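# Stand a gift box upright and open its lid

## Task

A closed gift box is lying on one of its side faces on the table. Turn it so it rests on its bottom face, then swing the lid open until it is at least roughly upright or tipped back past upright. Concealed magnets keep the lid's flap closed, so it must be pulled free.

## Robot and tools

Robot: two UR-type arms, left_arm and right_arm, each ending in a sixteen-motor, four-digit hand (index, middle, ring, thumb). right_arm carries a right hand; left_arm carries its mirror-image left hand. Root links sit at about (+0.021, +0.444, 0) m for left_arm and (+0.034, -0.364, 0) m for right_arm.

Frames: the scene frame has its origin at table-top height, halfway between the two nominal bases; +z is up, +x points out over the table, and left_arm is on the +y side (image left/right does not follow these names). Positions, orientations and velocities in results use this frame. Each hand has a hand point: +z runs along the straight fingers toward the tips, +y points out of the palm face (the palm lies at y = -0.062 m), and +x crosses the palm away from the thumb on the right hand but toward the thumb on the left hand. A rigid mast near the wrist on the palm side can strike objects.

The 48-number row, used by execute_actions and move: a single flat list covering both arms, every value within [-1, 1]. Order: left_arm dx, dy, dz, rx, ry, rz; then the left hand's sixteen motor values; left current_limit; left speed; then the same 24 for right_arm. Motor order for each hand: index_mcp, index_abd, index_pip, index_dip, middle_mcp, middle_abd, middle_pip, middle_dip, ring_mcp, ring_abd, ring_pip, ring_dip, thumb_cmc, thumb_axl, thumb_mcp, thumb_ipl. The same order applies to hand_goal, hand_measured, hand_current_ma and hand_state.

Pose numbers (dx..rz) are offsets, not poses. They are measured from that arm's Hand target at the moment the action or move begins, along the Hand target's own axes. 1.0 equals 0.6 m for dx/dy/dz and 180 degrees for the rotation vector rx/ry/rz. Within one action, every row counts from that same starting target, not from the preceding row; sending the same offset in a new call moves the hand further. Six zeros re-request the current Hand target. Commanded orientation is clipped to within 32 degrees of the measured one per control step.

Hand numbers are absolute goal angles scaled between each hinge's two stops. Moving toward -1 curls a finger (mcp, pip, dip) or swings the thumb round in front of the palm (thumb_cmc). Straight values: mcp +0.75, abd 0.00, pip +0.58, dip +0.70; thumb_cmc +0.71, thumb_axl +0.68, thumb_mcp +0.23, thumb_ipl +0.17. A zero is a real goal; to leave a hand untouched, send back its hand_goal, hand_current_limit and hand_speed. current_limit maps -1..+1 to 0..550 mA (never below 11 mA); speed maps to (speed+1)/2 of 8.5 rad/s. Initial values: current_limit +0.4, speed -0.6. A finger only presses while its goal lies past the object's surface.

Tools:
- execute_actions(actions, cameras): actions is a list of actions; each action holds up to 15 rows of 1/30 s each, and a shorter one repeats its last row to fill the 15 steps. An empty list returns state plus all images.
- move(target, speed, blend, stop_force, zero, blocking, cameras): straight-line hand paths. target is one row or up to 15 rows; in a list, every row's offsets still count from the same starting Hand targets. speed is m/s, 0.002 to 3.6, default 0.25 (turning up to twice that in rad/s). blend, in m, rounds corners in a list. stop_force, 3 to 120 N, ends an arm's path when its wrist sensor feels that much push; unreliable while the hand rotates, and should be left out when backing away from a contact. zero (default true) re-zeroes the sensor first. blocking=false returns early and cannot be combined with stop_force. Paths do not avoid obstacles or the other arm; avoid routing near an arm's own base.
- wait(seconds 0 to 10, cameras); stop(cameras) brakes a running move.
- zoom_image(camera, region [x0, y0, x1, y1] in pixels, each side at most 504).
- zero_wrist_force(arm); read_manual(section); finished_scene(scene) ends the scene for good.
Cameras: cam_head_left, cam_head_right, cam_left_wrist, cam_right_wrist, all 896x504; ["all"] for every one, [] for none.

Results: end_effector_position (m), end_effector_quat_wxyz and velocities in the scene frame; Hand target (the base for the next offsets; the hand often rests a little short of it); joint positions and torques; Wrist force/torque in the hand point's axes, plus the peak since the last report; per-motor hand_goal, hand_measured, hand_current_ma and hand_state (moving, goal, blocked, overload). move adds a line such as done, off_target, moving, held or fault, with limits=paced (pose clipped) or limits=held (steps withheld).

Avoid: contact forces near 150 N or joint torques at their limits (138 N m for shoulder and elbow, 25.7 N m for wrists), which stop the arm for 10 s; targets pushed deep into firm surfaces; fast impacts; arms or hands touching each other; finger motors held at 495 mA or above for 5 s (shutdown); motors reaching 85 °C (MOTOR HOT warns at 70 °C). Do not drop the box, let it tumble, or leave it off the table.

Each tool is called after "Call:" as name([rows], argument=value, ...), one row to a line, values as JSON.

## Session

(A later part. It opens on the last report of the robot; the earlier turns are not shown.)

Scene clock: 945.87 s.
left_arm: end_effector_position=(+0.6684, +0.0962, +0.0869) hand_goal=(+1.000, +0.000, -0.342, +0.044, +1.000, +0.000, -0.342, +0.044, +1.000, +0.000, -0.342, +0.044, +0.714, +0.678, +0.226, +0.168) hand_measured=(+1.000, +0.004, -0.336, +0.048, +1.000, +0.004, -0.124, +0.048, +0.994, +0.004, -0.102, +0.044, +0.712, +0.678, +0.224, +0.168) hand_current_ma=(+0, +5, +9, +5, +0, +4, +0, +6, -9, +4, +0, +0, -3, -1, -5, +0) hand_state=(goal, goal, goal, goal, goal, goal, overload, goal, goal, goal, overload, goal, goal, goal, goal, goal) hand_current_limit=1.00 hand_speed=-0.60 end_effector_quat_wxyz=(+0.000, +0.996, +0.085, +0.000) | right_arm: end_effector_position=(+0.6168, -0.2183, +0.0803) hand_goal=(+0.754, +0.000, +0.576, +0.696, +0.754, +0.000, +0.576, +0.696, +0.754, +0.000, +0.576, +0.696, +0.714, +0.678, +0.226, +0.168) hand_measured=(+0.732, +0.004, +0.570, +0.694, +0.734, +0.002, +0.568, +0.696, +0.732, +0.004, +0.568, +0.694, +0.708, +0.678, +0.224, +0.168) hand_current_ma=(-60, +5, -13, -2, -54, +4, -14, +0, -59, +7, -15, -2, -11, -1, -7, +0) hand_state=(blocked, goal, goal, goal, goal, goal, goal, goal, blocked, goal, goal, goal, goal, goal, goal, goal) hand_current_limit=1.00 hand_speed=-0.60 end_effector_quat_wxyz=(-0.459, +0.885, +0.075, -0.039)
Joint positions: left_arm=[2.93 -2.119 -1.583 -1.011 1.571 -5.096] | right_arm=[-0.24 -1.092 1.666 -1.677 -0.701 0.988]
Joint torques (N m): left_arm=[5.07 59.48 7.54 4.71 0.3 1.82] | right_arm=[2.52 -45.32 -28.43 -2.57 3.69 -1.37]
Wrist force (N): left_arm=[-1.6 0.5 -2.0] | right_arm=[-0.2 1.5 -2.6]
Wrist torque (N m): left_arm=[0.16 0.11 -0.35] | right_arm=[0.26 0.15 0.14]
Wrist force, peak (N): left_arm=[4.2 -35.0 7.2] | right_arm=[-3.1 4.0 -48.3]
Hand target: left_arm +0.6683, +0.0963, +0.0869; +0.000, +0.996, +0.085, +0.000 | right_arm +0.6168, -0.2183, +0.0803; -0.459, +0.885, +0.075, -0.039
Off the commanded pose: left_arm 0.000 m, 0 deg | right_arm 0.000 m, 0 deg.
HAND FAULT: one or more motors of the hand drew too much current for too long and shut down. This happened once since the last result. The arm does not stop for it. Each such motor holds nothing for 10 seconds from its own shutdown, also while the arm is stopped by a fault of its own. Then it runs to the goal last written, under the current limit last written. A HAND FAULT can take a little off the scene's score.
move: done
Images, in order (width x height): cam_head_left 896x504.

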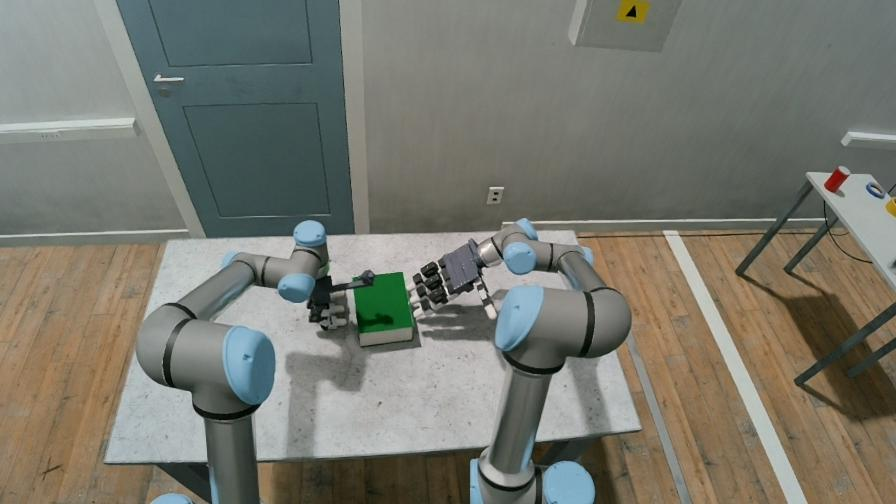

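Call:
move(target=[0,0.1,0,0,0,0,1,0,-0.343,0.044,1,0,-0.343,0.044,1,0,-0.343,0.044,0.714,0.678,0.226,0.168,1,-0.6,0,0,0,0,0,0,0.754,0,0.576,0.696,0.754,0,0.576,0.696,0.754,0,0.576,0.696,0.714,0.678,0.226,0.168,1,-0.6], speed=0.006, stop_force=5)

Call:
move(target=[0,0.0,-0.025,0,0,0,1,0,-0.343,0.044,1,0,-0.343,0.044,1,0,-0.343,0.044,0.714,0.678,0.226,0.168,1,-0.6,0,0,0,0,0,0,0.754,0,0.576,0.696,0.754,0,0.576,0.696,0.754,0,0.576,0.696,0.714,0.678,0.226,0.168,1,-0.6], speed=0.006, stop_force=20, cameras=["cam_head_left"])

Call:
zoom_image(camera="cam_head_left", region=[330, 260, 430, 360])

Call:
move(target=[0,0.0,-0.025,0,0,0,1,0,-0.343,0.044,1,0,-0.343,0.044,1,0,-0.343,0.044,0.714,0.678,0.226,0.168,1,-0.6,0,0,0,0,0,0,0.754,0,0.576,0.696,0.754,0,0.576,0.696,0.754,0,0.576,0.696,0.714,0.678,0.226,0.168,1,-0.6], speed=0.006, stop_force=20, cameras=["cam_head_left"])

Call:
zoom_image(camera="cam_head_left", region=[330, 260, 430, 360])

Scene clock: 1045.63 s.
left_arm: end_effector_position=(+0.6722, +0.0739, +0.0869) hand_goal=(+1.000, +0.000, -0.342, +0.044, +1.000, +0.000, -0.342, +0.044, +1.000, +0.000, -0.342, +0.044, +0.714, +0.678, +0.226, +0.168) hand_measured=(+1.000, +0.004, -0.336, +0.048, +1.000, +0.002, -0.336, +0.048, +1.000, +0.000, -0.336, +0.038, +0.712, +0.678, +0.224, +0.168) hand_current_ma=(+0, +5, +9, +5, +0, +3, +12, +6, +0, +0, +12, -12, -3, -1, -5, +0) hand_state=(goal, goal, goal, goal, goal, goal, goal, goal, goal, goal, goal, goal, goal, goal, goal, goal) hand_current_limit=1.00 hand_speed=-0.60 end_effector_quat_wxyz=(+0.000, +0.996, +0.085, +0.000) | right_arm: end_effector_position=(+0.6168, -0.2183, +0.0803) hand_goal=(+0.754, +0.000, +0.576, +0.696, +0.754, +0.000, +0.576, +0.696, +0.754, +0.000, +0.576, +0.696, +0.714, +0.678, +0.226, +0.168) hand_measured=(+0.732, +0.004, +0.570, +0.694, +0.734, +0.002, +0.568, +0.696, +0.732, -0.002, +0.568, +0.694, +0.708, +0.678, +0.224, +0.168) hand_current_ma=(-60, +5, -13, -2, -54, +4, -14, +0, -59, -2, -15, -2, -11, -1, -7, +0) hand_state=(blocked, goal, goal, goal, goal, goal, goal, goal, blocked, goal, goal, goal, goal, goal, goal, goal) hand_current_limit=1.00 hand_speed=-0.60 end_effector_quat_wxyz=(-0.459, +0.885, +0.075, -0.039)
Joint positions: left_arm=[2.898 -2.145 -1.539 -1.028 1.571 -5.128] | right_arm=[-0.24 -1.092 1.666 -1.677 -0.701 0.988]
Joint torques (N m): left_arm=[6.82 61.69 9.04 5.47 -1.67 1.66] | right_arm=[2.3 -44.57 -27.89 -2.38 3.52 -1.05]
Wrist force (N): left_arm=[-2.4 -3.2 -1.7] | right_arm=[0.2 1.9 -7.2]
Wrist torque (N m): left_arm=[0.24 0.08 -0.02] | right_arm=[0.55 0.48 0.20]
Wrist force, peak (N): left_arm=[-2.3 -5.4 -2.0] | right_arm=[0.2 2.0 -8.0]
Hand target: left_arm +0.6722, +0.0739, +0.0869; +0.000, +0.996, +0.085, +0.000 (not the last commanded pose) | right_arm +0.6168, -0.2183, +0.0803; -0.459, +0.885, +0.075, -0.039
Off the commanded pose: left_arm 0.037 m, 0 deg | right_arm 0.000 m, 0 deg.
move: contact (left_arm)

Scene clock: 1049.03 s.
left_arm: end_effector_position=(+0.6722, +0.0739, +0.1019) hand_goal=(+1.000, +0.000, -0.342, +0.044, +1.000, +0.000, -0.342, +0.044, +1.000, +0.000, -0.342, +0.044, +0.714, +0.678, +0.226, +0.168) hand_measured=(+1.000, +0.004, -0.336, +0.048, +1.000, +0.002, -0.336, +0.048, +1.000, +0.000, -0.318, +0.054, +0.712, +0.678, +0.224, +0.168) hand_current_ma=(+0, +5, +9, +5, +0, +3, +12, +6, +0, +0, +62, +22, -3, -1, -5, +0) hand_state=(goal, goal, goal, goal, goal, goal, goal, goal, goal, goal, blocked, goal, goal, goal, goal, goal) hand_current_limit=1.00 hand_speed=-0.60 end_effector_quat_wxyz=(+0.000, +0.996, +0.085, +0.000) | right_arm: end_effector_position=(+0.6168, -0.2183, +0.0803) hand_goal=(+0.754, +0.000, +0.576, +0.696, +0.754, +0.000, +0.576, +0.696, +0.754, +0.000, +0.576, +0.696, +0.714, +0.678, +0.226, +0.168) hand_measured=(+0.732, +0.004, +0.570, +0.694, +0.734, +0.002, +0.568, +0.696, +0.732, -0.004, +0.568, +0.694, +0.708, +0.678, +0.224, +0.168) hand_current_ma=(-60, +5, -13, -2, -54, +4, -14, +0, -59, -6, -15, -2, -11, -1, -7, +0) hand_state=(blocked, goal, goal, goal, goal, goal, goal, goal, blocked, goal, goal, goal, goal, goal, goal, goal) hand_current_limit=1.00 hand_speed=-0.60 end_effector_quat_wxyz=(-0.459, +0.885, +0.075, -0.039)
Joint positions: left_arm=[2.898 -2.128 -1.525 -1.06 1.571 -5.128] | right_arm=[-0.24 -1.092 1.666 -1.677 -0.701 0.988]
Joint torques (N m): left_arm=[5.64 61.21 31.18 1.11 -1.81 1.63] | right_arm=[2.01 -43.62 -28.29 -2.32 3.56 -1.06]
Wrist force (N): left_arm=[-1.8 -2.0 0.1] | right_arm=[0.5 1.7 -5.1]
Wrist torque (N m): left_arm=[0.18 0.22 -0.09] | right_arm=[0.39 0.34 0.21]
Wrist force, peak (N): left_arm=[-2.5 -3.2 -1.8] | right_arm=[0.0 1.5 -7.4]
Hand target: left_arm +0.6722, +0.0739, +0.1019; +0.000, +0.996, +0.085, +0.000 | right_arm +0.6168, -0.2183, +0.0803; -0.459, +0.885, +0.075, -0.039
Off the commanded pose: left_arm 0.000 m, 0 deg | right_arm 0.000 m, 0 deg.
move: done
Images, in order (width x height): cam_head_left 896x504.

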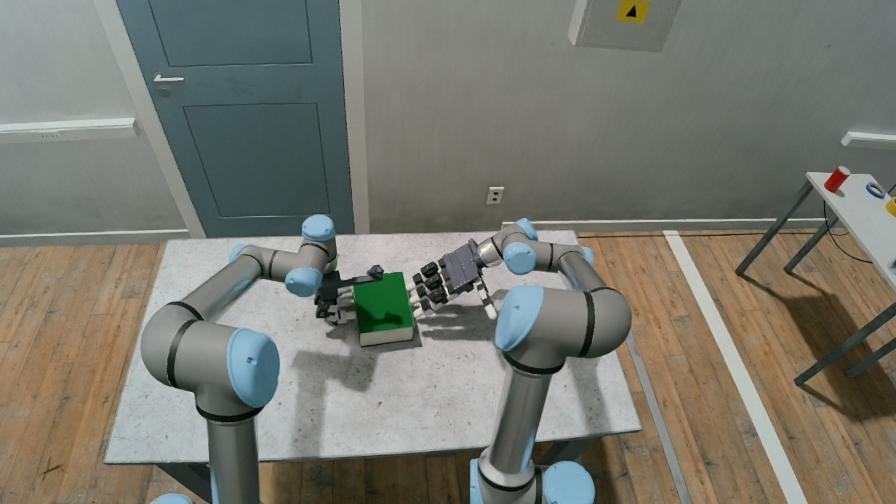

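Scaled by 5.040 from the camera's 896x504 image, which has a finer 1280x720 frame.

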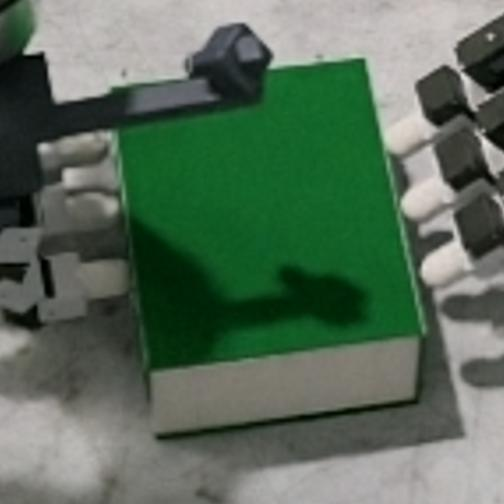

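Scene clock: 1052.43 s.
left_arm: end_effector_position=(+0.6722, +0.0739, +0.1169) hand_goal=(+1.000, +0.000, -0.342, +0.044, +1.000, +0.000, -0.342, +0.044, +1.000, +0.000, -0.342, +0.044, +0.714, +0.678, +0.226, +0.168) hand_measured=(+1.000, +0.004, -0.336, +0.048, +1.000, +0.002, -0.320, +0.050, +1.000, +0.000, -0.296, +0.060, +0.712, +0.678, +0.224, +0.168) hand_current_ma=(+0, +5, +9, +5, +0, +2, +52, +9, +1, +0, +133, +34, -3, -1, -5, +0) hand_state=(goal, goal, goal, goal, goal, goal, blocked, goal, goal, goal, blocked, goal, goal, goal, goal, goal) hand_current_limit=1.00 hand_speed=-0.60 end_effector_quat_wxyz=(+0.000, +0.996, +0.085, +0.000) | right_arm: end_effector_position=(+0.6168, -0.2183, +0.0803) hand_goal=(+0.754, +0.000, +0.576, +0.696, +0.754, +0.000, +0.576, +0.696, +0.754, +0.000, +0.576, +0.696, +0.714, +0.678, +0.226, +0.168) hand_measured=(+0.732, +0.004, +0.570, +0.694, +0.734, +0.002, +0.568, +0.696, +0.728, -0.018, +0.568, +0.694, +0.708, +0.678, +0.224, +0.168) hand_current_ma=(-60, +5, -13, -2, -54, +4, -14, +0, -73, -39, -15, -2, -11, -1, -7, +0) hand_state=(blocked, goal, goal, goal, goal, goal, goal, goal, blocked, goal, goal, goal, goal, goal, goal, goal) hand_current_limit=1.00 hand_speed=-0.60 end_effector_quat_wxyz=(-0.459, +0.885, +0.075, -0.039)
Joint positions: left_arm=[2.898 -2.111 -1.509 -1.093 1.571 -5.128] | right_arm=[-0.24 -1.092 1.666 -1.677 -0.701 0.988]
Joint torques (N m): left_arm=[2.66 61.7 31.79 2.17 -1.88 1.51] | right_arm=[2.22 -44.17 -27.51 -1.6 3.57 -1.1]
Wrist force (N): left_arm=[-2.8 -8.2 1.1] | right_arm=[0.8 2.5 -13.0]
Wrist torque (N m): left_arm=[0.44 0.22 0.21] | right_arm=[1.01 0.98 0.27]
Wrist force, peak (N): left_arm=[-2.7 -8.6 1.3] | right_arm=[0.9 2.1 -13.4]
Hand target: left_arm +0.6722, +0.0739, +0.1169; +0.000, +0.996, +0.085, +0.000 | right_arm +0.6168, -0.2183, +0.0803; -0.459, +0.885, +0.075, -0.039
Off the commanded pose: left_arm 0.000 m, 0 deg | right_arm 0.000 m, 0 deg.
move: done
Images, in order (width x height): cam_head_left 896x504.

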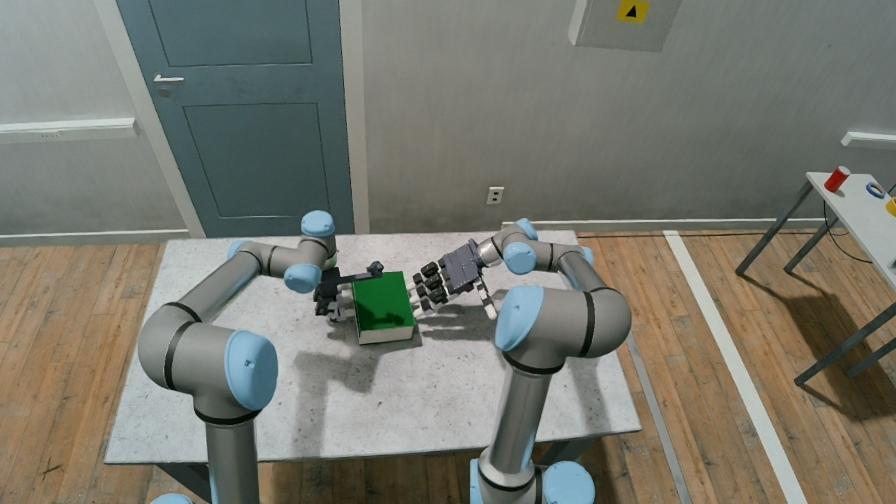

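Scaled by 5.040 from the camera's 896x504 image, which has a finer 1280x720 frame.

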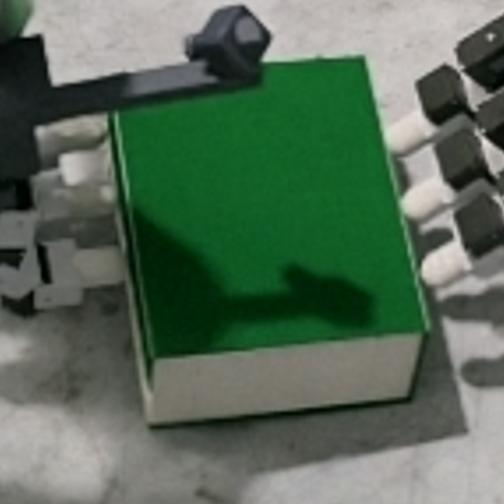

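Call:
move([
  [0,-0.005,0.045,0,0,0,1,0,-0.343,0.044,1,0,-0.343,0.044,1,0,-0.343,0.044,0.714,0.678,0.226,0.168,1,-0.6,0,0,0,0,0,0,0.754,0,0.576,0.696,0.754,0,0.576,0.696,0.754,0,0.576,0.696,0.714,0.678,0.226,0.168,1,-0.6],
  [0,-0.06,0.05,0,0,0,1,0,-0.343,0.044,1,0,-0.343,0.044,1,0,-0.343,0.044,0.714,0.678,0.226,0.168,1,-0.6,0,0,0,0,0,0,0.754,0,0.576,0.696,0.754,0,0.576,0.696,0.754,0,0.576,0.696,0.714,0.678,0.226,0.168,1,-0.6],
  [0,-0.06,0.05,0,0,0,1,0,-0.226,-0.029,1,0,-0.343,0.044,1,0,-0.226,-0.029,0.714,0.678,0.226,0.168,1,-0.6,0,0,0,0,0,0,0.754,0,0.576,0.696,0.754,0,0.576,0.696,0.754,0,0.576,0.696,0.714,0.678,0.226,0.168,1,-0.6],
], speed=0.03)

Call:
move(target=[0,0.1,0,0,0,0,1,0,-0.226,-0.029,1,0,-0.343,0.044,1,0,-0.226,-0.029,0.714,0.678,0.226,0.168,1,-0.6,0,0,0,0,0,0,0.754,0,0.576,0.696,0.754,0,0.576,0.696,0.754,0,0.576,0.696,0.714,0.678,0.226,0.168,1,-0.6], speed=0.008, stop_force=13, cameras=["cam_head_left","cam_left_wrist"])

Call:
zoom_image(camera="cam_head_left", region=[330, 260, 430, 360])

Scene clock: 1167.40 s.
left_arm: end_effector_position=(+0.6661, +0.1094, +0.0869) hand_goal=(+1.000, +0.000, -0.226, -0.028, +1.000, +0.000, -0.342, +0.044, +1.000, +0.000, -0.226, -0.028, +0.714, +0.678, +0.226, +0.168) hand_measured=(+1.000, +0.004, -0.228, -0.024, +1.000, +0.002, -0.336, +0.048, +1.000, +0.000, -0.228, -0.024, +0.712, +0.678, +0.224, +0.168) hand_current_ma=(+0, +5, -1, +5, +0, +2, +12, +6, +0, -1, -1, +6, -3, -1, -5, +0) hand_state=(goal, goal, goal, goal, goal, goal, goal, goal, goal, goal, goal, goal, goal, goal, goal, goal) hand_current_limit=1.00 hand_speed=-0.60 end_effector_quat_wxyz=(+0.000, +0.996, +0.085, +0.000) | right_arm: end_effector_position=(+0.6168, -0.2183, +0.0803) hand_goal=(+0.754, +0.000, +0.576, +0.696, +0.754, +0.000, +0.576, +0.696, +0.754, +0.000, +0.576, +0.696, +0.714, +0.678, +0.226, +0.168) hand_measured=(+0.732, +0.004, +0.570, +0.694, +0.734, +0.002, +0.568, +0.696, +0.734, -0.004, +0.570, +0.694, +0.708, +0.678, +0.224, +0.168) hand_current_ma=(-60, +5, -13, -2, -54, +4, -14, +0, -54, -4, -13, -2, -11, -1, -7, +0) hand_state=(blocked, goal, goal, goal, goal, goal, goal, goal, goal, goal, goal, goal, goal, goal, goal, goal) hand_current_limit=1.00 hand_speed=-0.60 end_effector_quat_wxyz=(-0.459, +0.885, +0.075, -0.039)
Joint positions: left_arm=[2.949 -2.104 -1.608 -1.001 1.571 -5.077] | right_arm=[-0.24 -1.092 1.666 -1.677 -0.701 0.988]
Joint torques (N m): left_arm=[6.98 59.3 8.5 4.8 -1.3 1.76] | right_arm=[1.69 -43.61 -22.36 0.18 3.51 -0.89]
Wrist force (N): left_arm=[-1.7 0.4 -1.3] | right_arm=[0.0 1.4 -2.6]
Wrist torque (N m): left_arm=[0.16 0.18 -0.34] | right_arm=[0.26 0.15 0.15]
Wrist force, peak (N): left_arm=[-3.0 -9.5 0.1] | right_arm=[0.8 2.2 -13.5]
Hand target: left_arm +0.6661, +0.1094, +0.0869; +0.000, +0.996, +0.085, +0.000 | right_arm +0.6168, -0.2183, +0.0803; -0.459, +0.885, +0.075, -0.039
Off the commanded pose: left_arm 0.000 m, 0 deg | right_arm 0.000 m, 0 deg.
move: done

Scene clock: 1173.67 s.
left_arm: end_effector_position=(+0.6729, +0.0699, +0.0869) hand_goal=(+1.000, +0.000, -0.226, -0.028, +1.000, +0.000, -0.342, +0.044, +1.000, +0.000, -0.226, -0.028, +0.714, +0.678, +0.226, +0.168) hand_measured=(+1.000, +0.004, -0.228, -0.024, +1.000, +0.002, -0.320, +0.024, +1.000, +0.000, -0.224, -0.030, +0.712, +0.678, +0.224, +0.168) hand_current_ma=(+0, +4, -1, +5, +1, +2, +50, -48, +0, -1, +2, -1, -3, -1, -5, +0) hand_state=(goal, goal, goal, goal, goal, goal, blocked, blocked, goal, goal, goal, goal, goal, goal, goal, goal) hand_current_limit=1.00 hand_speed=-0.60 end_effector_quat_wxyz=(+0.000, +0.996, +0.085, +0.000) | right_arm: end_effector_position=(+0.6168, -0.2183, +0.0803) hand_goal=(+0.754, +0.000, +0.576, +0.696, +0.754, +0.000, +0.576, +0.696, +0.754, +0.000, +0.576, +0.696, +0.714, +0.678, +0.226, +0.168) hand_measured=(+0.732, +0.004, +0.570, +0.694, +0.734, +0.002, +0.568, +0.696, +0.734, +0.002, +0.570, +0.694, +0.708, +0.678, +0.224, +0.168) hand_current_ma=(-60, +5, -13, -2, -54, +4, -14, +0, -58, +2, -13, -2, -11, -1, -7, +0) hand_state=(blocked, goal, goal, goal, goal, goal, goal, goal, blocked, goal, goal, goal, goal, goal, goal, goal) hand_current_limit=1.00 hand_speed=-0.60 end_effector_quat_wxyz=(-0.459, +0.885, +0.075, -0.039)
Joint positions: left_arm=[2.893 -2.15 -1.531 -1.032 1.571 -5.133] | right_arm=[-0.24 -1.092 1.666 -1.677 -0.701 0.988]
Joint torques (N m): left_arm=[2.7 60.96 8.62 5.27 -1.68 1.93] | right_arm=[1.64 -43.31 -17.17 0.09 3.39 -0.86]
Wrist force (N): left_arm=[-0.7 -8.8 -2.7] | right_arm=[-0.2 1.8 -14.5]
Wrist torque (N m): left_arm=[0.49 0.22 -0.01] | right_arm=[1.10 0.91 0.18]
Wrist force, peak (N): left_arm=[-0.5 -14.1 -3.8] | right_arm=[-0.4 2.2 -14.7]
Hand target: left_arm +0.6729, +0.0699, +0.0869; +0.000, +0.996, +0.085, +0.000 (not the last commanded pose) | right_arm +0.6168, -0.2183, +0.0803; -0.459, +0.885, +0.075, -0.039
Off the commanded pose: left_arm 0.020 m, 0 deg | right_arm 0.000 m, 0 deg.
move: contact (left_arm)
Images, in order (width x height): cam_head_left 896x504, cam_left_wrist 896x504.

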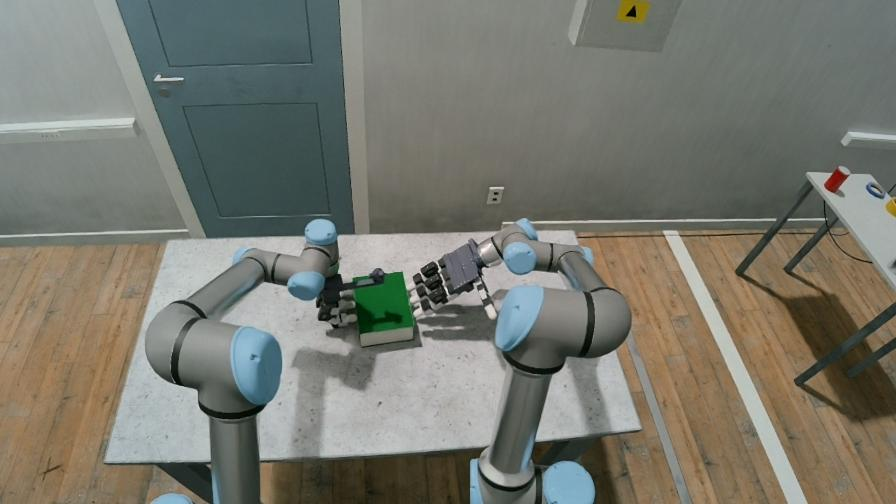

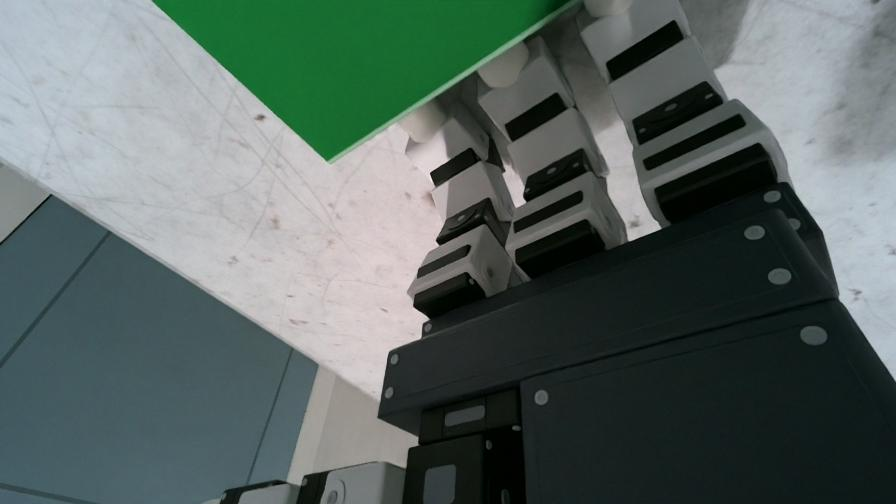

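Scaled by 5.040 from the camera's 896x504 image, which has a finer 1280x720 frame.

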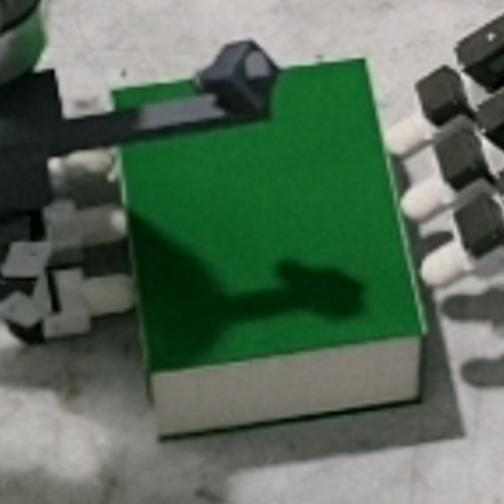

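Call:
move(target=[0,0,0,0,0,0,1,0,-0.416,-0.029,1,0,-0.343,0.044,1,0,-0.416,-0.029,0.714,0.678,0.226,0.168,1,-0.975,0,0,0,0,0,0,0.754,0,0.576,0.696,0.754,0,0.576,0.696,0.754,0,0.576,0.696,0.714,0.678,0.226,0.168,1,-0.6], cameras=["cam_head_left"])

Call:
zoom_image(camera="cam_head_left", region=[330, 260, 430, 360])

Call:
move(target=[0,0,0,0,0,0,1,0,-0.6,-0.029,1,0,-0.343,0.044,1,0,-0.6,-0.029,0.714,0.678,0.226,0.168,1,-0.975,0,0,0,0,0,0,0.754,0,0.576,0.696,0.754,0,0.576,0.696,0.754,0,0.576,0.696,0.714,0.678,0.226,0.168,1,-0.6], cameras=["cam_head_left"])

Call:
zoom_image(camera="cam_head_left", region=[330, 260, 430, 360])

Call:
move(target=[0,0,0,0,0,0,1,0,-0.781,-0.029,1,0,-0.343,0.044,1,0,-0.781,-0.029,0.714,0.678,0.226,0.168,1,-0.975,0,0,0,0,0,0,0.754,0,0.576,0.696,0.754,0,0.576,0.696,0.754,0,0.576,0.696,0.714,0.678,0.226,0.168,1,-0.6], cameras=["cam_head_left"])

Call:
zoom_image(camera="cam_head_left", region=[330, 260, 430, 360])

Scene clock: 1190.60 s.
left_arm: end_effector_position=(+0.6729, +0.0699, +0.0869) hand_goal=(+1.000, +0.000, -0.416, -0.028, +1.000, +0.000, -0.342, +0.044, +1.000, +0.000, -0.416, -0.028, +0.714, +0.678, +0.226, +0.168) hand_measured=(+1.000, +0.004, -0.406, -0.024, +1.000, +0.002, -0.320, +0.024, +1.000, +0.000, -0.256, +0.000, +0.712, +0.678, +0.224, +0.168) hand_current_ma=(+0, +4, +18, +5, +1, +2, +50, -48, +1, -1, +550, +70, -3, -1, -5, +0) hand_state=(goal, goal, goal, goal, goal, goal, blocked, blocked, goal, goal, blocked, blocked, goal, goal, goal, goal) hand_current_limit=1.00 hand_speed=-0.97 end_effector_quat_wxyz=(+0.000, +0.996, +0.085, +0.000) | right_arm: end_effector_position=(+0.6168, -0.2183, +0.0803) hand_goal=(+0.754, +0.000, +0.576, +0.696, +0.754, +0.000, +0.576, +0.696, +0.754, +0.000, +0.576, +0.696, +0.714, +0.678, +0.226, +0.168) hand_measured=(+0.732, +0.004, +0.570, +0.694, +0.734, +0.002, +0.568, +0.696, +0.732, +0.002, +0.570, +0.696, +0.708, +0.678, +0.224, +0.168) hand_current_ma=(-60, +5, -13, -2, -54, +4, -14, +0, -59, +1, -13, -1, -11, -1, -7, +0) hand_state=(blocked, goal, goal, goal, goal, goal, goal, goal, blocked, goal, goal, goal, goal, goal, goal, goal) hand_current_limit=1.00 hand_speed=-0.60 end_effector_quat_wxyz=(-0.459, +0.885, +0.075, -0.039)
Joint positions: left_arm=[2.893 -2.15 -1.531 -1.032 1.571 -5.133] | right_arm=[-0.24 -1.092 1.666 -1.677 -0.701 0.988]
Joint torques (N m): left_arm=[-1.06 61.1 11.41 5.43 -1.81 1.37] | right_arm=[2.11 -43.01 -12.64 0.12 3.36 -0.81]
Wrist force (N): left_arm=[-1.7 -13.5 0.7] | right_arm=[0.0 1.8 -15.5]
Wrist torque (N m): left_arm=[0.64 0.26 0.35] | right_arm=[1.16 1.02 0.19]
Wrist force, peak (N): left_arm=[-1.9 -13.5 0.1] | right_arm=[0.2 1.9 -15.7]
Hand target: left_arm +0.6729, +0.0699, +0.0869; +0.000, +0.996, +0.085, +0.000 | right_arm +0.6168, -0.2183, +0.0803; -0.459, +0.885, +0.075, -0.039
Off the commanded pose: left_arm 0.000 m, 0 deg | right_arm 0.000 m, 0 deg.
move: done
Images, in order (width x height): cam_head_left 896x504.

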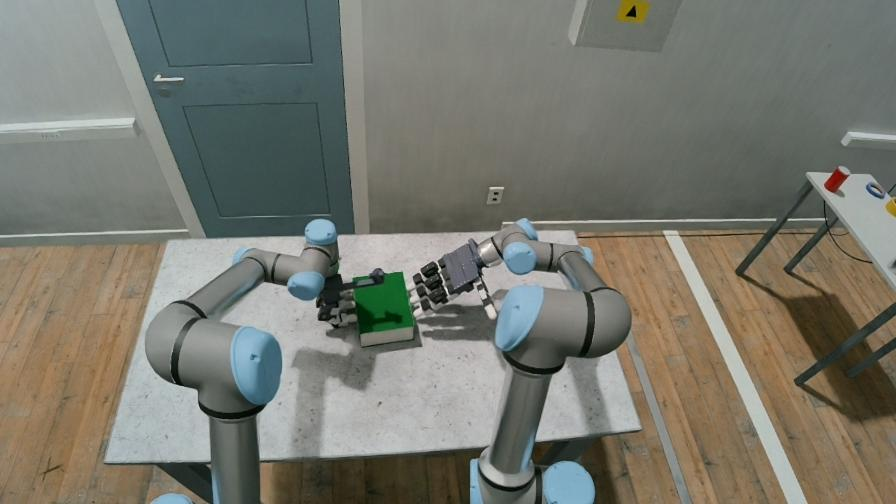

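Scaled by 5.040 from the camera's 896x504 image, which has a finer 1280x720 frame.

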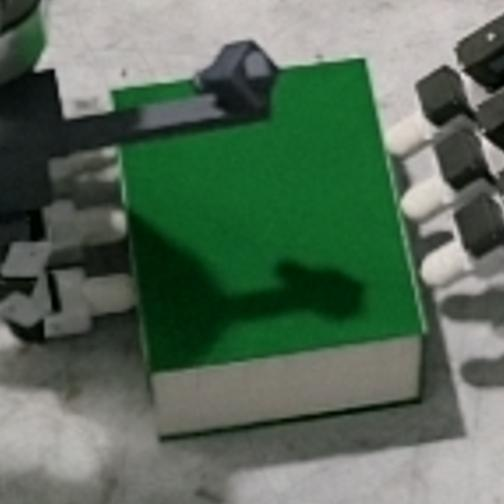

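Scene clock: 1191.10 s.
left_arm: end_effector_position=(+0.6729, +0.0699, +0.0869) hand_goal=(+1.000, +0.000, -0.600, -0.028, +1.000, +0.000, -0.342, +0.044, +1.000, +0.000, -0.600, -0.028, +0.714, +0.678, +0.226, +0.168) hand_measured=(+1.000, +0.004, -0.418, -0.024, +1.000, +0.002, -0.320, +0.024, +1.000, +0.000, -0.256, +0.000, +0.712, +0.678, +0.224, +0.168) hand_current_ma=(+0, +4, +113, +8, +1, +2, +50, -48, +1, -1, +550, +71, -3, -1, -5, +0) hand_state=(goal, goal, moving, goal, goal, goal, blocked, blocked, goal, goal, blocked, blocked, goal, goal, goal, goal) hand_current_limit=1.00 hand_speed=-0.97 end_effector_quat_wxyz=(+0.000, +0.996, +0.085, +0.000) | right_arm: end_effector_position=(+0.6168, -0.2183, +0.0803) hand_goal=(+0.754, +0.000, +0.576, +0.696, +0.754, +0.000, +0.576, +0.696, +0.754, +0.000, +0.576, +0.696, +0.714, +0.678, +0.226, +0.168) hand_measured=(+0.732, +0.004, +0.570, +0.694, +0.734, +0.002, +0.568, +0.696, +0.732, +0.002, +0.570, +0.696, +0.708, +0.678, +0.224, +0.168) hand_current_ma=(-60, +5, -13, -2, -54, +4, -14, +0, -59, +1, -13, -1, -11, -1, -7, +0) hand_state=(blocked, goal, goal, goal, goal, goal, goal, goal, blocked, goal, goal, goal, goal, goal, goal, goal) hand_current_limit=1.00 hand_speed=-0.60 end_effector_quat_wxyz=(-0.459, +0.885, +0.075, -0.039)
Joint positions: left_arm=[2.893 -2.15 -1.531 -1.032 1.571 -5.133] | right_arm=[-0.24 -1.092 1.666 -1.677 -0.701 0.988]
Joint torques (N m): left_arm=[-0.35 61.66 14.35 5.54 -1.89 1.09] | right_arm=[1.97 -42.93 -12.94 0 3.36 -0.83]
Wrist force (N): left_arm=[-1.9 -14.1 1.3] | right_arm=[0.0 1.7 -15.7]
Wrist torque (N m): left_arm=[0.68 0.29 0.28] | right_arm=[1.18 1.03 0.20]
Wrist force, peak (N): left_arm=[-1.8 -14.1 1.2] | right_arm=[-0.1 1.8 -15.8]
Hand target: left_arm +0.6729, +0.0699, +0.0869; +0.000, +0.996, +0.085, +0.000 | right_arm +0.6168, -0.2183, +0.0803; -0.459, +0.885, +0.075, -0.039
Off the commanded pose: left_arm 0.000 m, 0 deg | right_arm 0.000 m, 0 deg.
move: done
Images, in order (width x height): cam_head_left 896x504.

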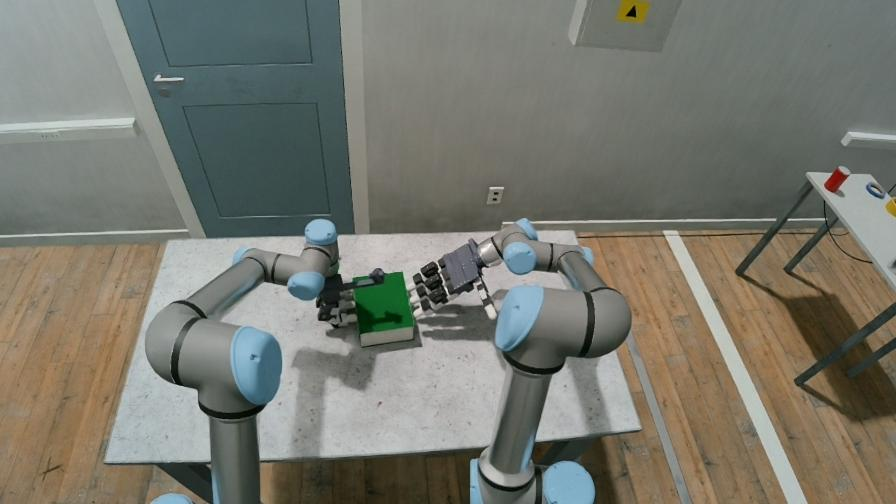

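Scaled by 5.040 from the camera's 896x504 image, which has a finer 1280x720 frame.

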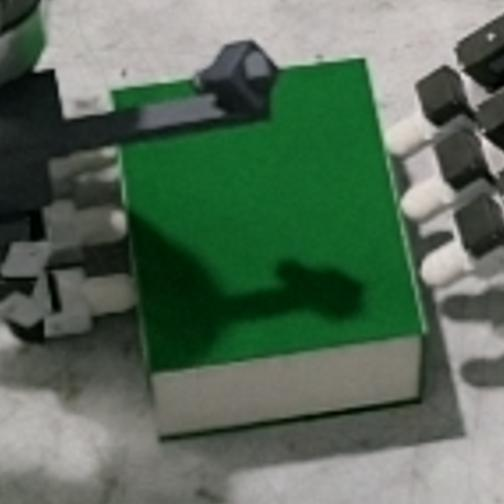

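Scene clock: 1191.60 s.
left_arm: end_effector_position=(+0.6729, +0.0699, +0.0869) hand_goal=(+1.000, +0.000, -0.780, -0.028, +1.000, +0.000, -0.342, +0.044, +1.000, +0.000, -0.780, -0.028, +0.714, +0.678, +0.226, +0.168) hand_measured=(+1.000, +0.004, -0.428, -0.016, +1.000, +0.002, -0.322, +0.024, +1.000, +0.000, -0.258, +0.000, +0.712, +0.678, +0.224, +0.168) hand_current_ma=(+0, +4, +258, +29, +1, +2, +48, -48, +1, -1, +548, +75, -3, -1, -5, +0) hand_state=(goal, goal, moving, goal, goal, goal, blocked, blocked, goal, goal, blocked, blocked, goal, goal, goal, goal) hand_current_limit=1.00 hand_speed=-0.97 end_effector_quat_wxyz=(+0.000, +0.996, +0.085, +0.000) | right_arm: end_effector_position=(+0.6168, -0.2183, +0.0803) hand_goal=(+0.754, +0.000, +0.576, +0.696, +0.754, +0.000, +0.576, +0.696, +0.754, +0.000, +0.576, +0.696, +0.714, +0.678, +0.226, +0.168) hand_measured=(+0.732, +0.004, +0.570, +0.694, +0.734, +0.002, +0.568, +0.696, +0.732, +0.002, +0.570, +0.696, +0.708, +0.678, +0.224, +0.168) hand_current_ma=(-60, +5, -13, -2, -54, +4, -14, +0, -61, +1, -13, +0, -11, -1, -7, +0) hand_state=(blocked, goal, goal, goal, goal, goal, goal, goal, blocked, goal, goal, goal, goal, goal, goal, goal) hand_current_limit=1.00 hand_speed=-0.60 end_effector_quat_wxyz=(-0.459, +0.885, +0.075, -0.039)
Joint positions: left_arm=[2.893 -2.15 -1.531 -1.032 1.571 -5.133] | right_arm=[-0.24 -1.092 1.666 -1.677 -0.701 0.988]
Joint torques (N m): left_arm=[-4.02 60.22 14.33 5.18 -2.27 1] | right_arm=[2.87 -43.19 -11.65 0.03 3.35 -0.82]
Wrist force (N): left_arm=[-1.5 -14.4 2.9] | right_arm=[0.0 2.0 -16.4]
Wrist torque (N m): left_arm=[0.66 0.33 0.21] | right_arm=[1.25 1.09 0.19]
Wrist force, peak (N): left_arm=[-1.7 -14.5 2.7] | right_arm=[0.0 2.0 -16.4]
Hand target: left_arm +0.6729, +0.0699, +0.0869; +0.000, +0.996, +0.085, +0.000 | right_arm +0.6168, -0.2183, +0.0803; -0.459, +0.885, +0.075, -0.039
Off the commanded pose: left_arm 0.000 m, 0 deg | right_arm 0.000 m, 0 deg.
move: done
Images, in order (width x height): cam_head_left 896x504.

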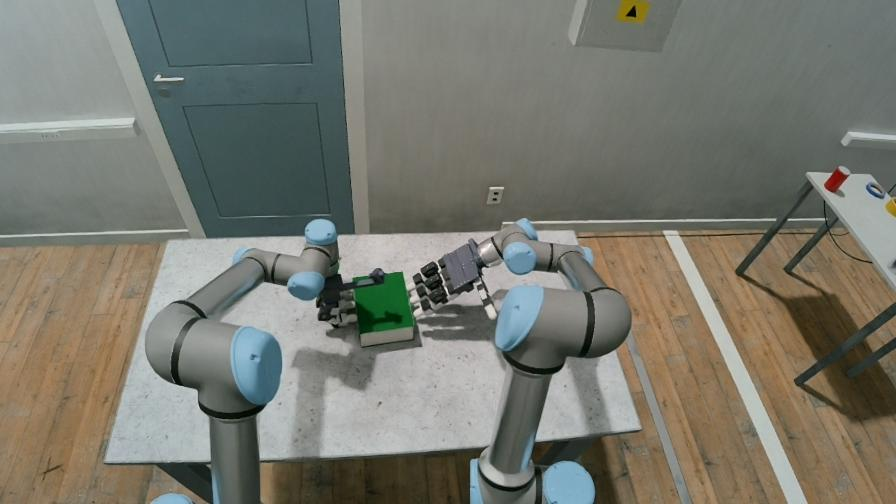

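Scaled by 5.040 from the camera's 896x504 image, which has a finer 1280x720 frame.

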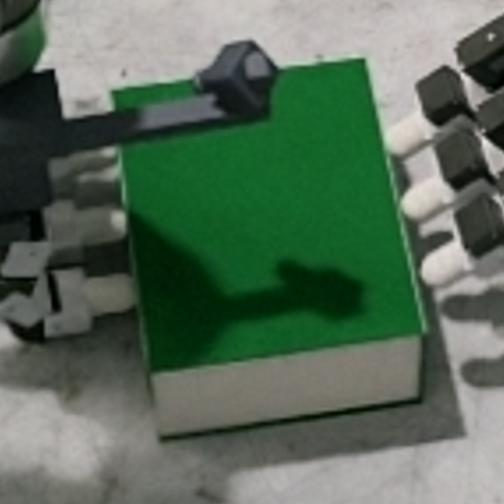

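Call:
move(target=[0,0,0,0,0,0,1,0,-0.781,-0.029,1,0,-0.343,0.044,1,0,-0.1,-0.1,0.714,0.678,0.226,0.168,1,-0.96,0,0,0,0,0,0,0.754,0,0.576,0.696,0.754,0,0.576,0.696,0.754,0,0.576,0.696,0.714,0.678,0.226,0.168,1,-0.6])

Call:
wait(seconds=2, cameras=["cam_head_left"])

Call:
zoom_image(camera="cam_head_left", region=[330, 260, 430, 360])

Scene clock: 1208.57 s.
left_arm: end_effector_position=(+0.6729, +0.0699, +0.0869) hand_goal=(+1.000, +0.000, -0.780, -0.028, +1.000, +0.000, -0.342, +0.044, +1.000, +0.000, -0.100, -0.100, +0.714, +0.678, +0.226, +0.168) hand_measured=(+1.000, +0.004, -0.448, +0.000, +1.000, +0.002, -0.324, +0.030, +0.992, +0.000, -0.124, -0.096, +0.712, +0.678, +0.224, +0.168) hand_current_ma=(+1, +4, +550, +72, +1, +2, +41, -32, -15, -1, -59, +6, -3, -1, -5, +0) hand_state=(goal, goal, moving, moving, goal, goal, goal, goal, goal, goal, blocked, goal, goal, goal, goal, goal) hand_current_limit=1.00 hand_speed=-0.96 end_effector_quat_wxyz=(+0.000, +0.996, +0.085, +0.000) | right_arm: end_effector_position=(+0.6168, -0.2183, +0.0803) hand_goal=(+0.754, +0.000, +0.576, +0.696, +0.754, +0.000, +0.576, +0.696, +0.754, +0.000, +0.576, +0.696, +0.714, +0.678, +0.226, +0.168) hand_measured=(+0.732, +0.004, +0.570, +0.694, +0.734, +0.002, +0.568, +0.696, +0.730, +0.010, +0.570, +0.700, +0.708, +0.678, +0.224, +0.168) hand_current_ma=(-60, +5, -13, -2, -53, +4, -14, +0, -68, +17, -13, +6, -11, -1, -7, +0) hand_state=(blocked, goal, goal, goal, goal, goal, goal, goal, blocked, goal, goal, goal, goal, goal, goal, goal) hand_current_limit=1.00 hand_speed=-0.60 end_effector_quat_wxyz=(-0.459, +0.885, +0.075, -0.039)
Joint positions: left_arm=[2.893 -2.15 -1.531 -1.032 1.571 -5.133] | right_arm=[-0.24 -1.092 1.666 -1.677 -0.701 0.988]
Joint torques (N m): left_arm=[-1.69 40.4 14.72 1.8 -1.52 -0.64] | right_arm=[12.32 -37.68 -6.44 0 3.31 -0.69]
Wrist force (N): left_arm=[0.3 -9.8 -3.7] | right_arm=[-0.9 1.6 -15.1]
Wrist torque (N m): left_arm=[0.91 -0.25 -0.25] | right_arm=[1.17 0.95 0.11]
Wrist force, peak (N): left_arm=[-1.5 -18.5 4.1] | right_arm=[-0.5 2.0 -21.7]
Hand target: left_arm +0.6729, +0.0699, +0.0869; +0.000, +0.996, +0.085, +0.000 | right_arm +0.6168, -0.2183, +0.0803; -0.459, +0.885, +0.075, -0.039
Off the commanded pose: left_arm 0.000 m, 0 deg | right_arm 0.000 m, 0 deg.
HAND FAULT: one or more motors of the hand drew too much current for too long and shut down. This happened once since the last result. The arm does not stop for it. Each such motor holds nothing for 10 seconds from its own shutdown, also while the arm is stopped by a fault of its own. Then it runs to the goal last written, under the current limit last written. A HAND FAULT can take a little off the scene's score.
move: done

not run: an earlier result of this reply reported a stop or a fault. Calls in your next reply go to the robot.

Scaled by 5.040 from the camera's 896x504 image, which has a finer 1280x720 frame.
This view is cut from an older image: the scene may have changed since it was taken.

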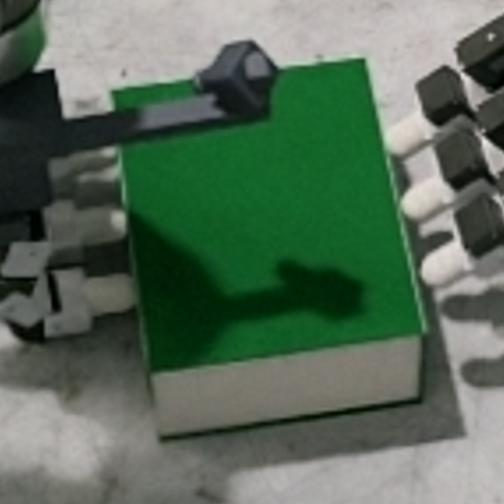

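Call:
move(target=[0,0,0,0,0,0,1,0,-0.2,-0.029,1,0,-0.343,0.044,1,0,-0.2,-0.029,0.714,0.678,0.226,0.168,1,-0.96,0,0,0,0,0,0,0.754,0,0.576,0.696,0.754,0,0.576,0.696,0.754,0,0.576,0.696,0.714,0.678,0.226,0.168,1,-0.6], cameras=["cam_head_left","cam_head_right"])

Call:
zoom_image(camera="cam_head_right", region=[355, 260, 455, 360])

Scene clock: 1216.67 s.
left_arm: end_effector_position=(+0.6729, +0.0699, +0.0869) hand_goal=(+1.000, +0.000, -0.200, -0.028, +1.000, +0.000, -0.342, +0.044, +1.000, +0.000, -0.200, -0.028, +0.714, +0.678, +0.226, +0.168) hand_measured=(+1.000, +0.004, -0.418, -0.024, +1.000, +0.002, -0.324, +0.030, +0.998, -0.002, -0.194, -0.030, +0.712, +0.678, +0.224, +0.168) hand_current_ma=(+0, +4, +0, +6, +1, +2, +41, -32, -2, -1, +8, -4, -3, -1, -5, +0) hand_state=(goal, goal, overload, goal, goal, goal, goal, goal, goal, goal, goal, goal, goal, goal, goal, goal) hand_current_limit=1.00 hand_speed=-0.96 end_effector_quat_wxyz=(+0.000, +0.996, +0.085, +0.000) | right_arm: end_effector_position=(+0.6168, -0.2183, +0.0803) hand_goal=(+0.754, +0.000, +0.576, +0.696, +0.754, +0.000, +0.576, +0.696, +0.754, +0.000, +0.576, +0.696, +0.714, +0.678, +0.226, +0.168) hand_measured=(+0.732, +0.004, +0.570, +0.694, +0.734, +0.002, +0.568, +0.696, +0.730, +0.010, +0.570, +0.700, +0.708, +0.678, +0.224, +0.168) hand_current_ma=(-60, +5, -13, -2, -53, +4, -14, +0, -68, +18, -13, +6, -11, -1, -7, +0) hand_state=(blocked, goal, goal, goal, goal, goal, goal, goal, blocked, goal, goal, goal, goal, goal, goal, goal) hand_current_limit=1.00 hand_speed=-0.60 end_effector_quat_wxyz=(-0.459, +0.885, +0.075, -0.039)
Joint positions: left_arm=[2.893 -2.15 -1.531 -1.032 1.571 -5.133] | right_arm=[-0.24 -1.092 1.666 -1.677 -0.701 0.988]
Joint torques (N m): left_arm=[-8.29 56.26 27.63 2.41 -1.6 1.8] | right_arm=[12.52 -35.27 -7.37 0.12 3.3 -0.58]
Wrist force (N): left_arm=[-0.6 -7.5 -2.3] | right_arm=[-0.5 1.9 -14.6]
Wrist torque (N m): left_arm=[0.46 0.20 -0.05] | right_arm=[1.17 0.88 0.13]
Wrist force, peak (N): left_arm=[0.5 -10.1 -4.0] | right_arm=[-0.4 1.6 -15.7]
Hand target: left_arm +0.6729, +0.0699, +0.0869; +0.000, +0.996, +0.085, +0.000 | right_arm +0.6168, -0.2183, +0.0803; -0.459, +0.885, +0.075, -0.039
Off the commanded pose: left_arm 0.000 m, 0 deg | right_arm 0.000 m, 0 deg.
HAND FAULT: one or more motors of the hand drew too much current for too long and shut down. This happened once since the last result. The arm does not stop for it. Each such motor holds nothing for 10 seconds from its own shutdown, also while the arm is stopped by a fault of its own. Then it runs to the goal last written, under the current limit last written. A HAND FAULT can take a little off the scene's score.
move: done
Images, in order (width x height): cam_head_left 896x504, cam_head_right 896x504.

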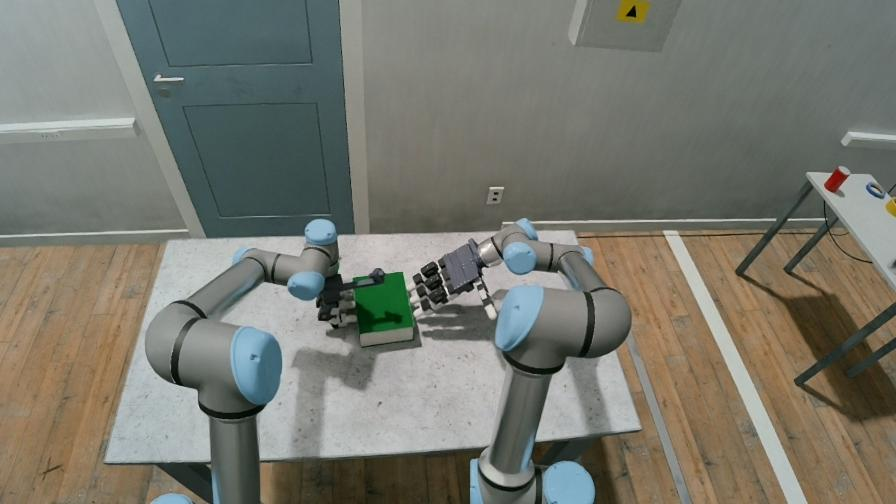

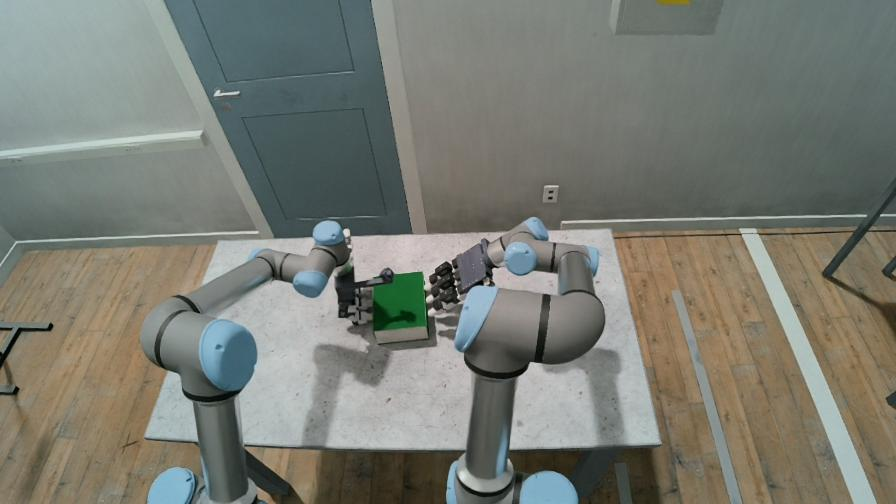

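Scaled by 5.040 from the camera's 896x504 image, which has a finer 1280x720 frame.

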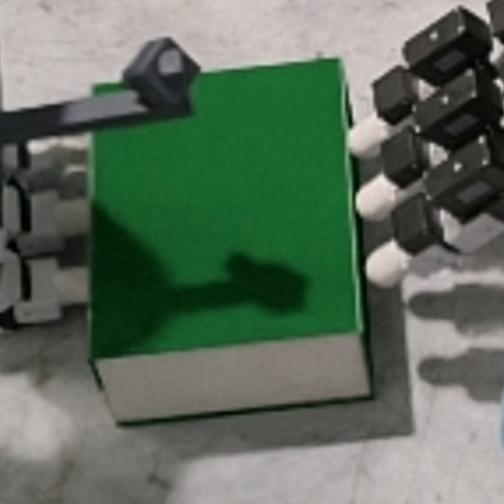

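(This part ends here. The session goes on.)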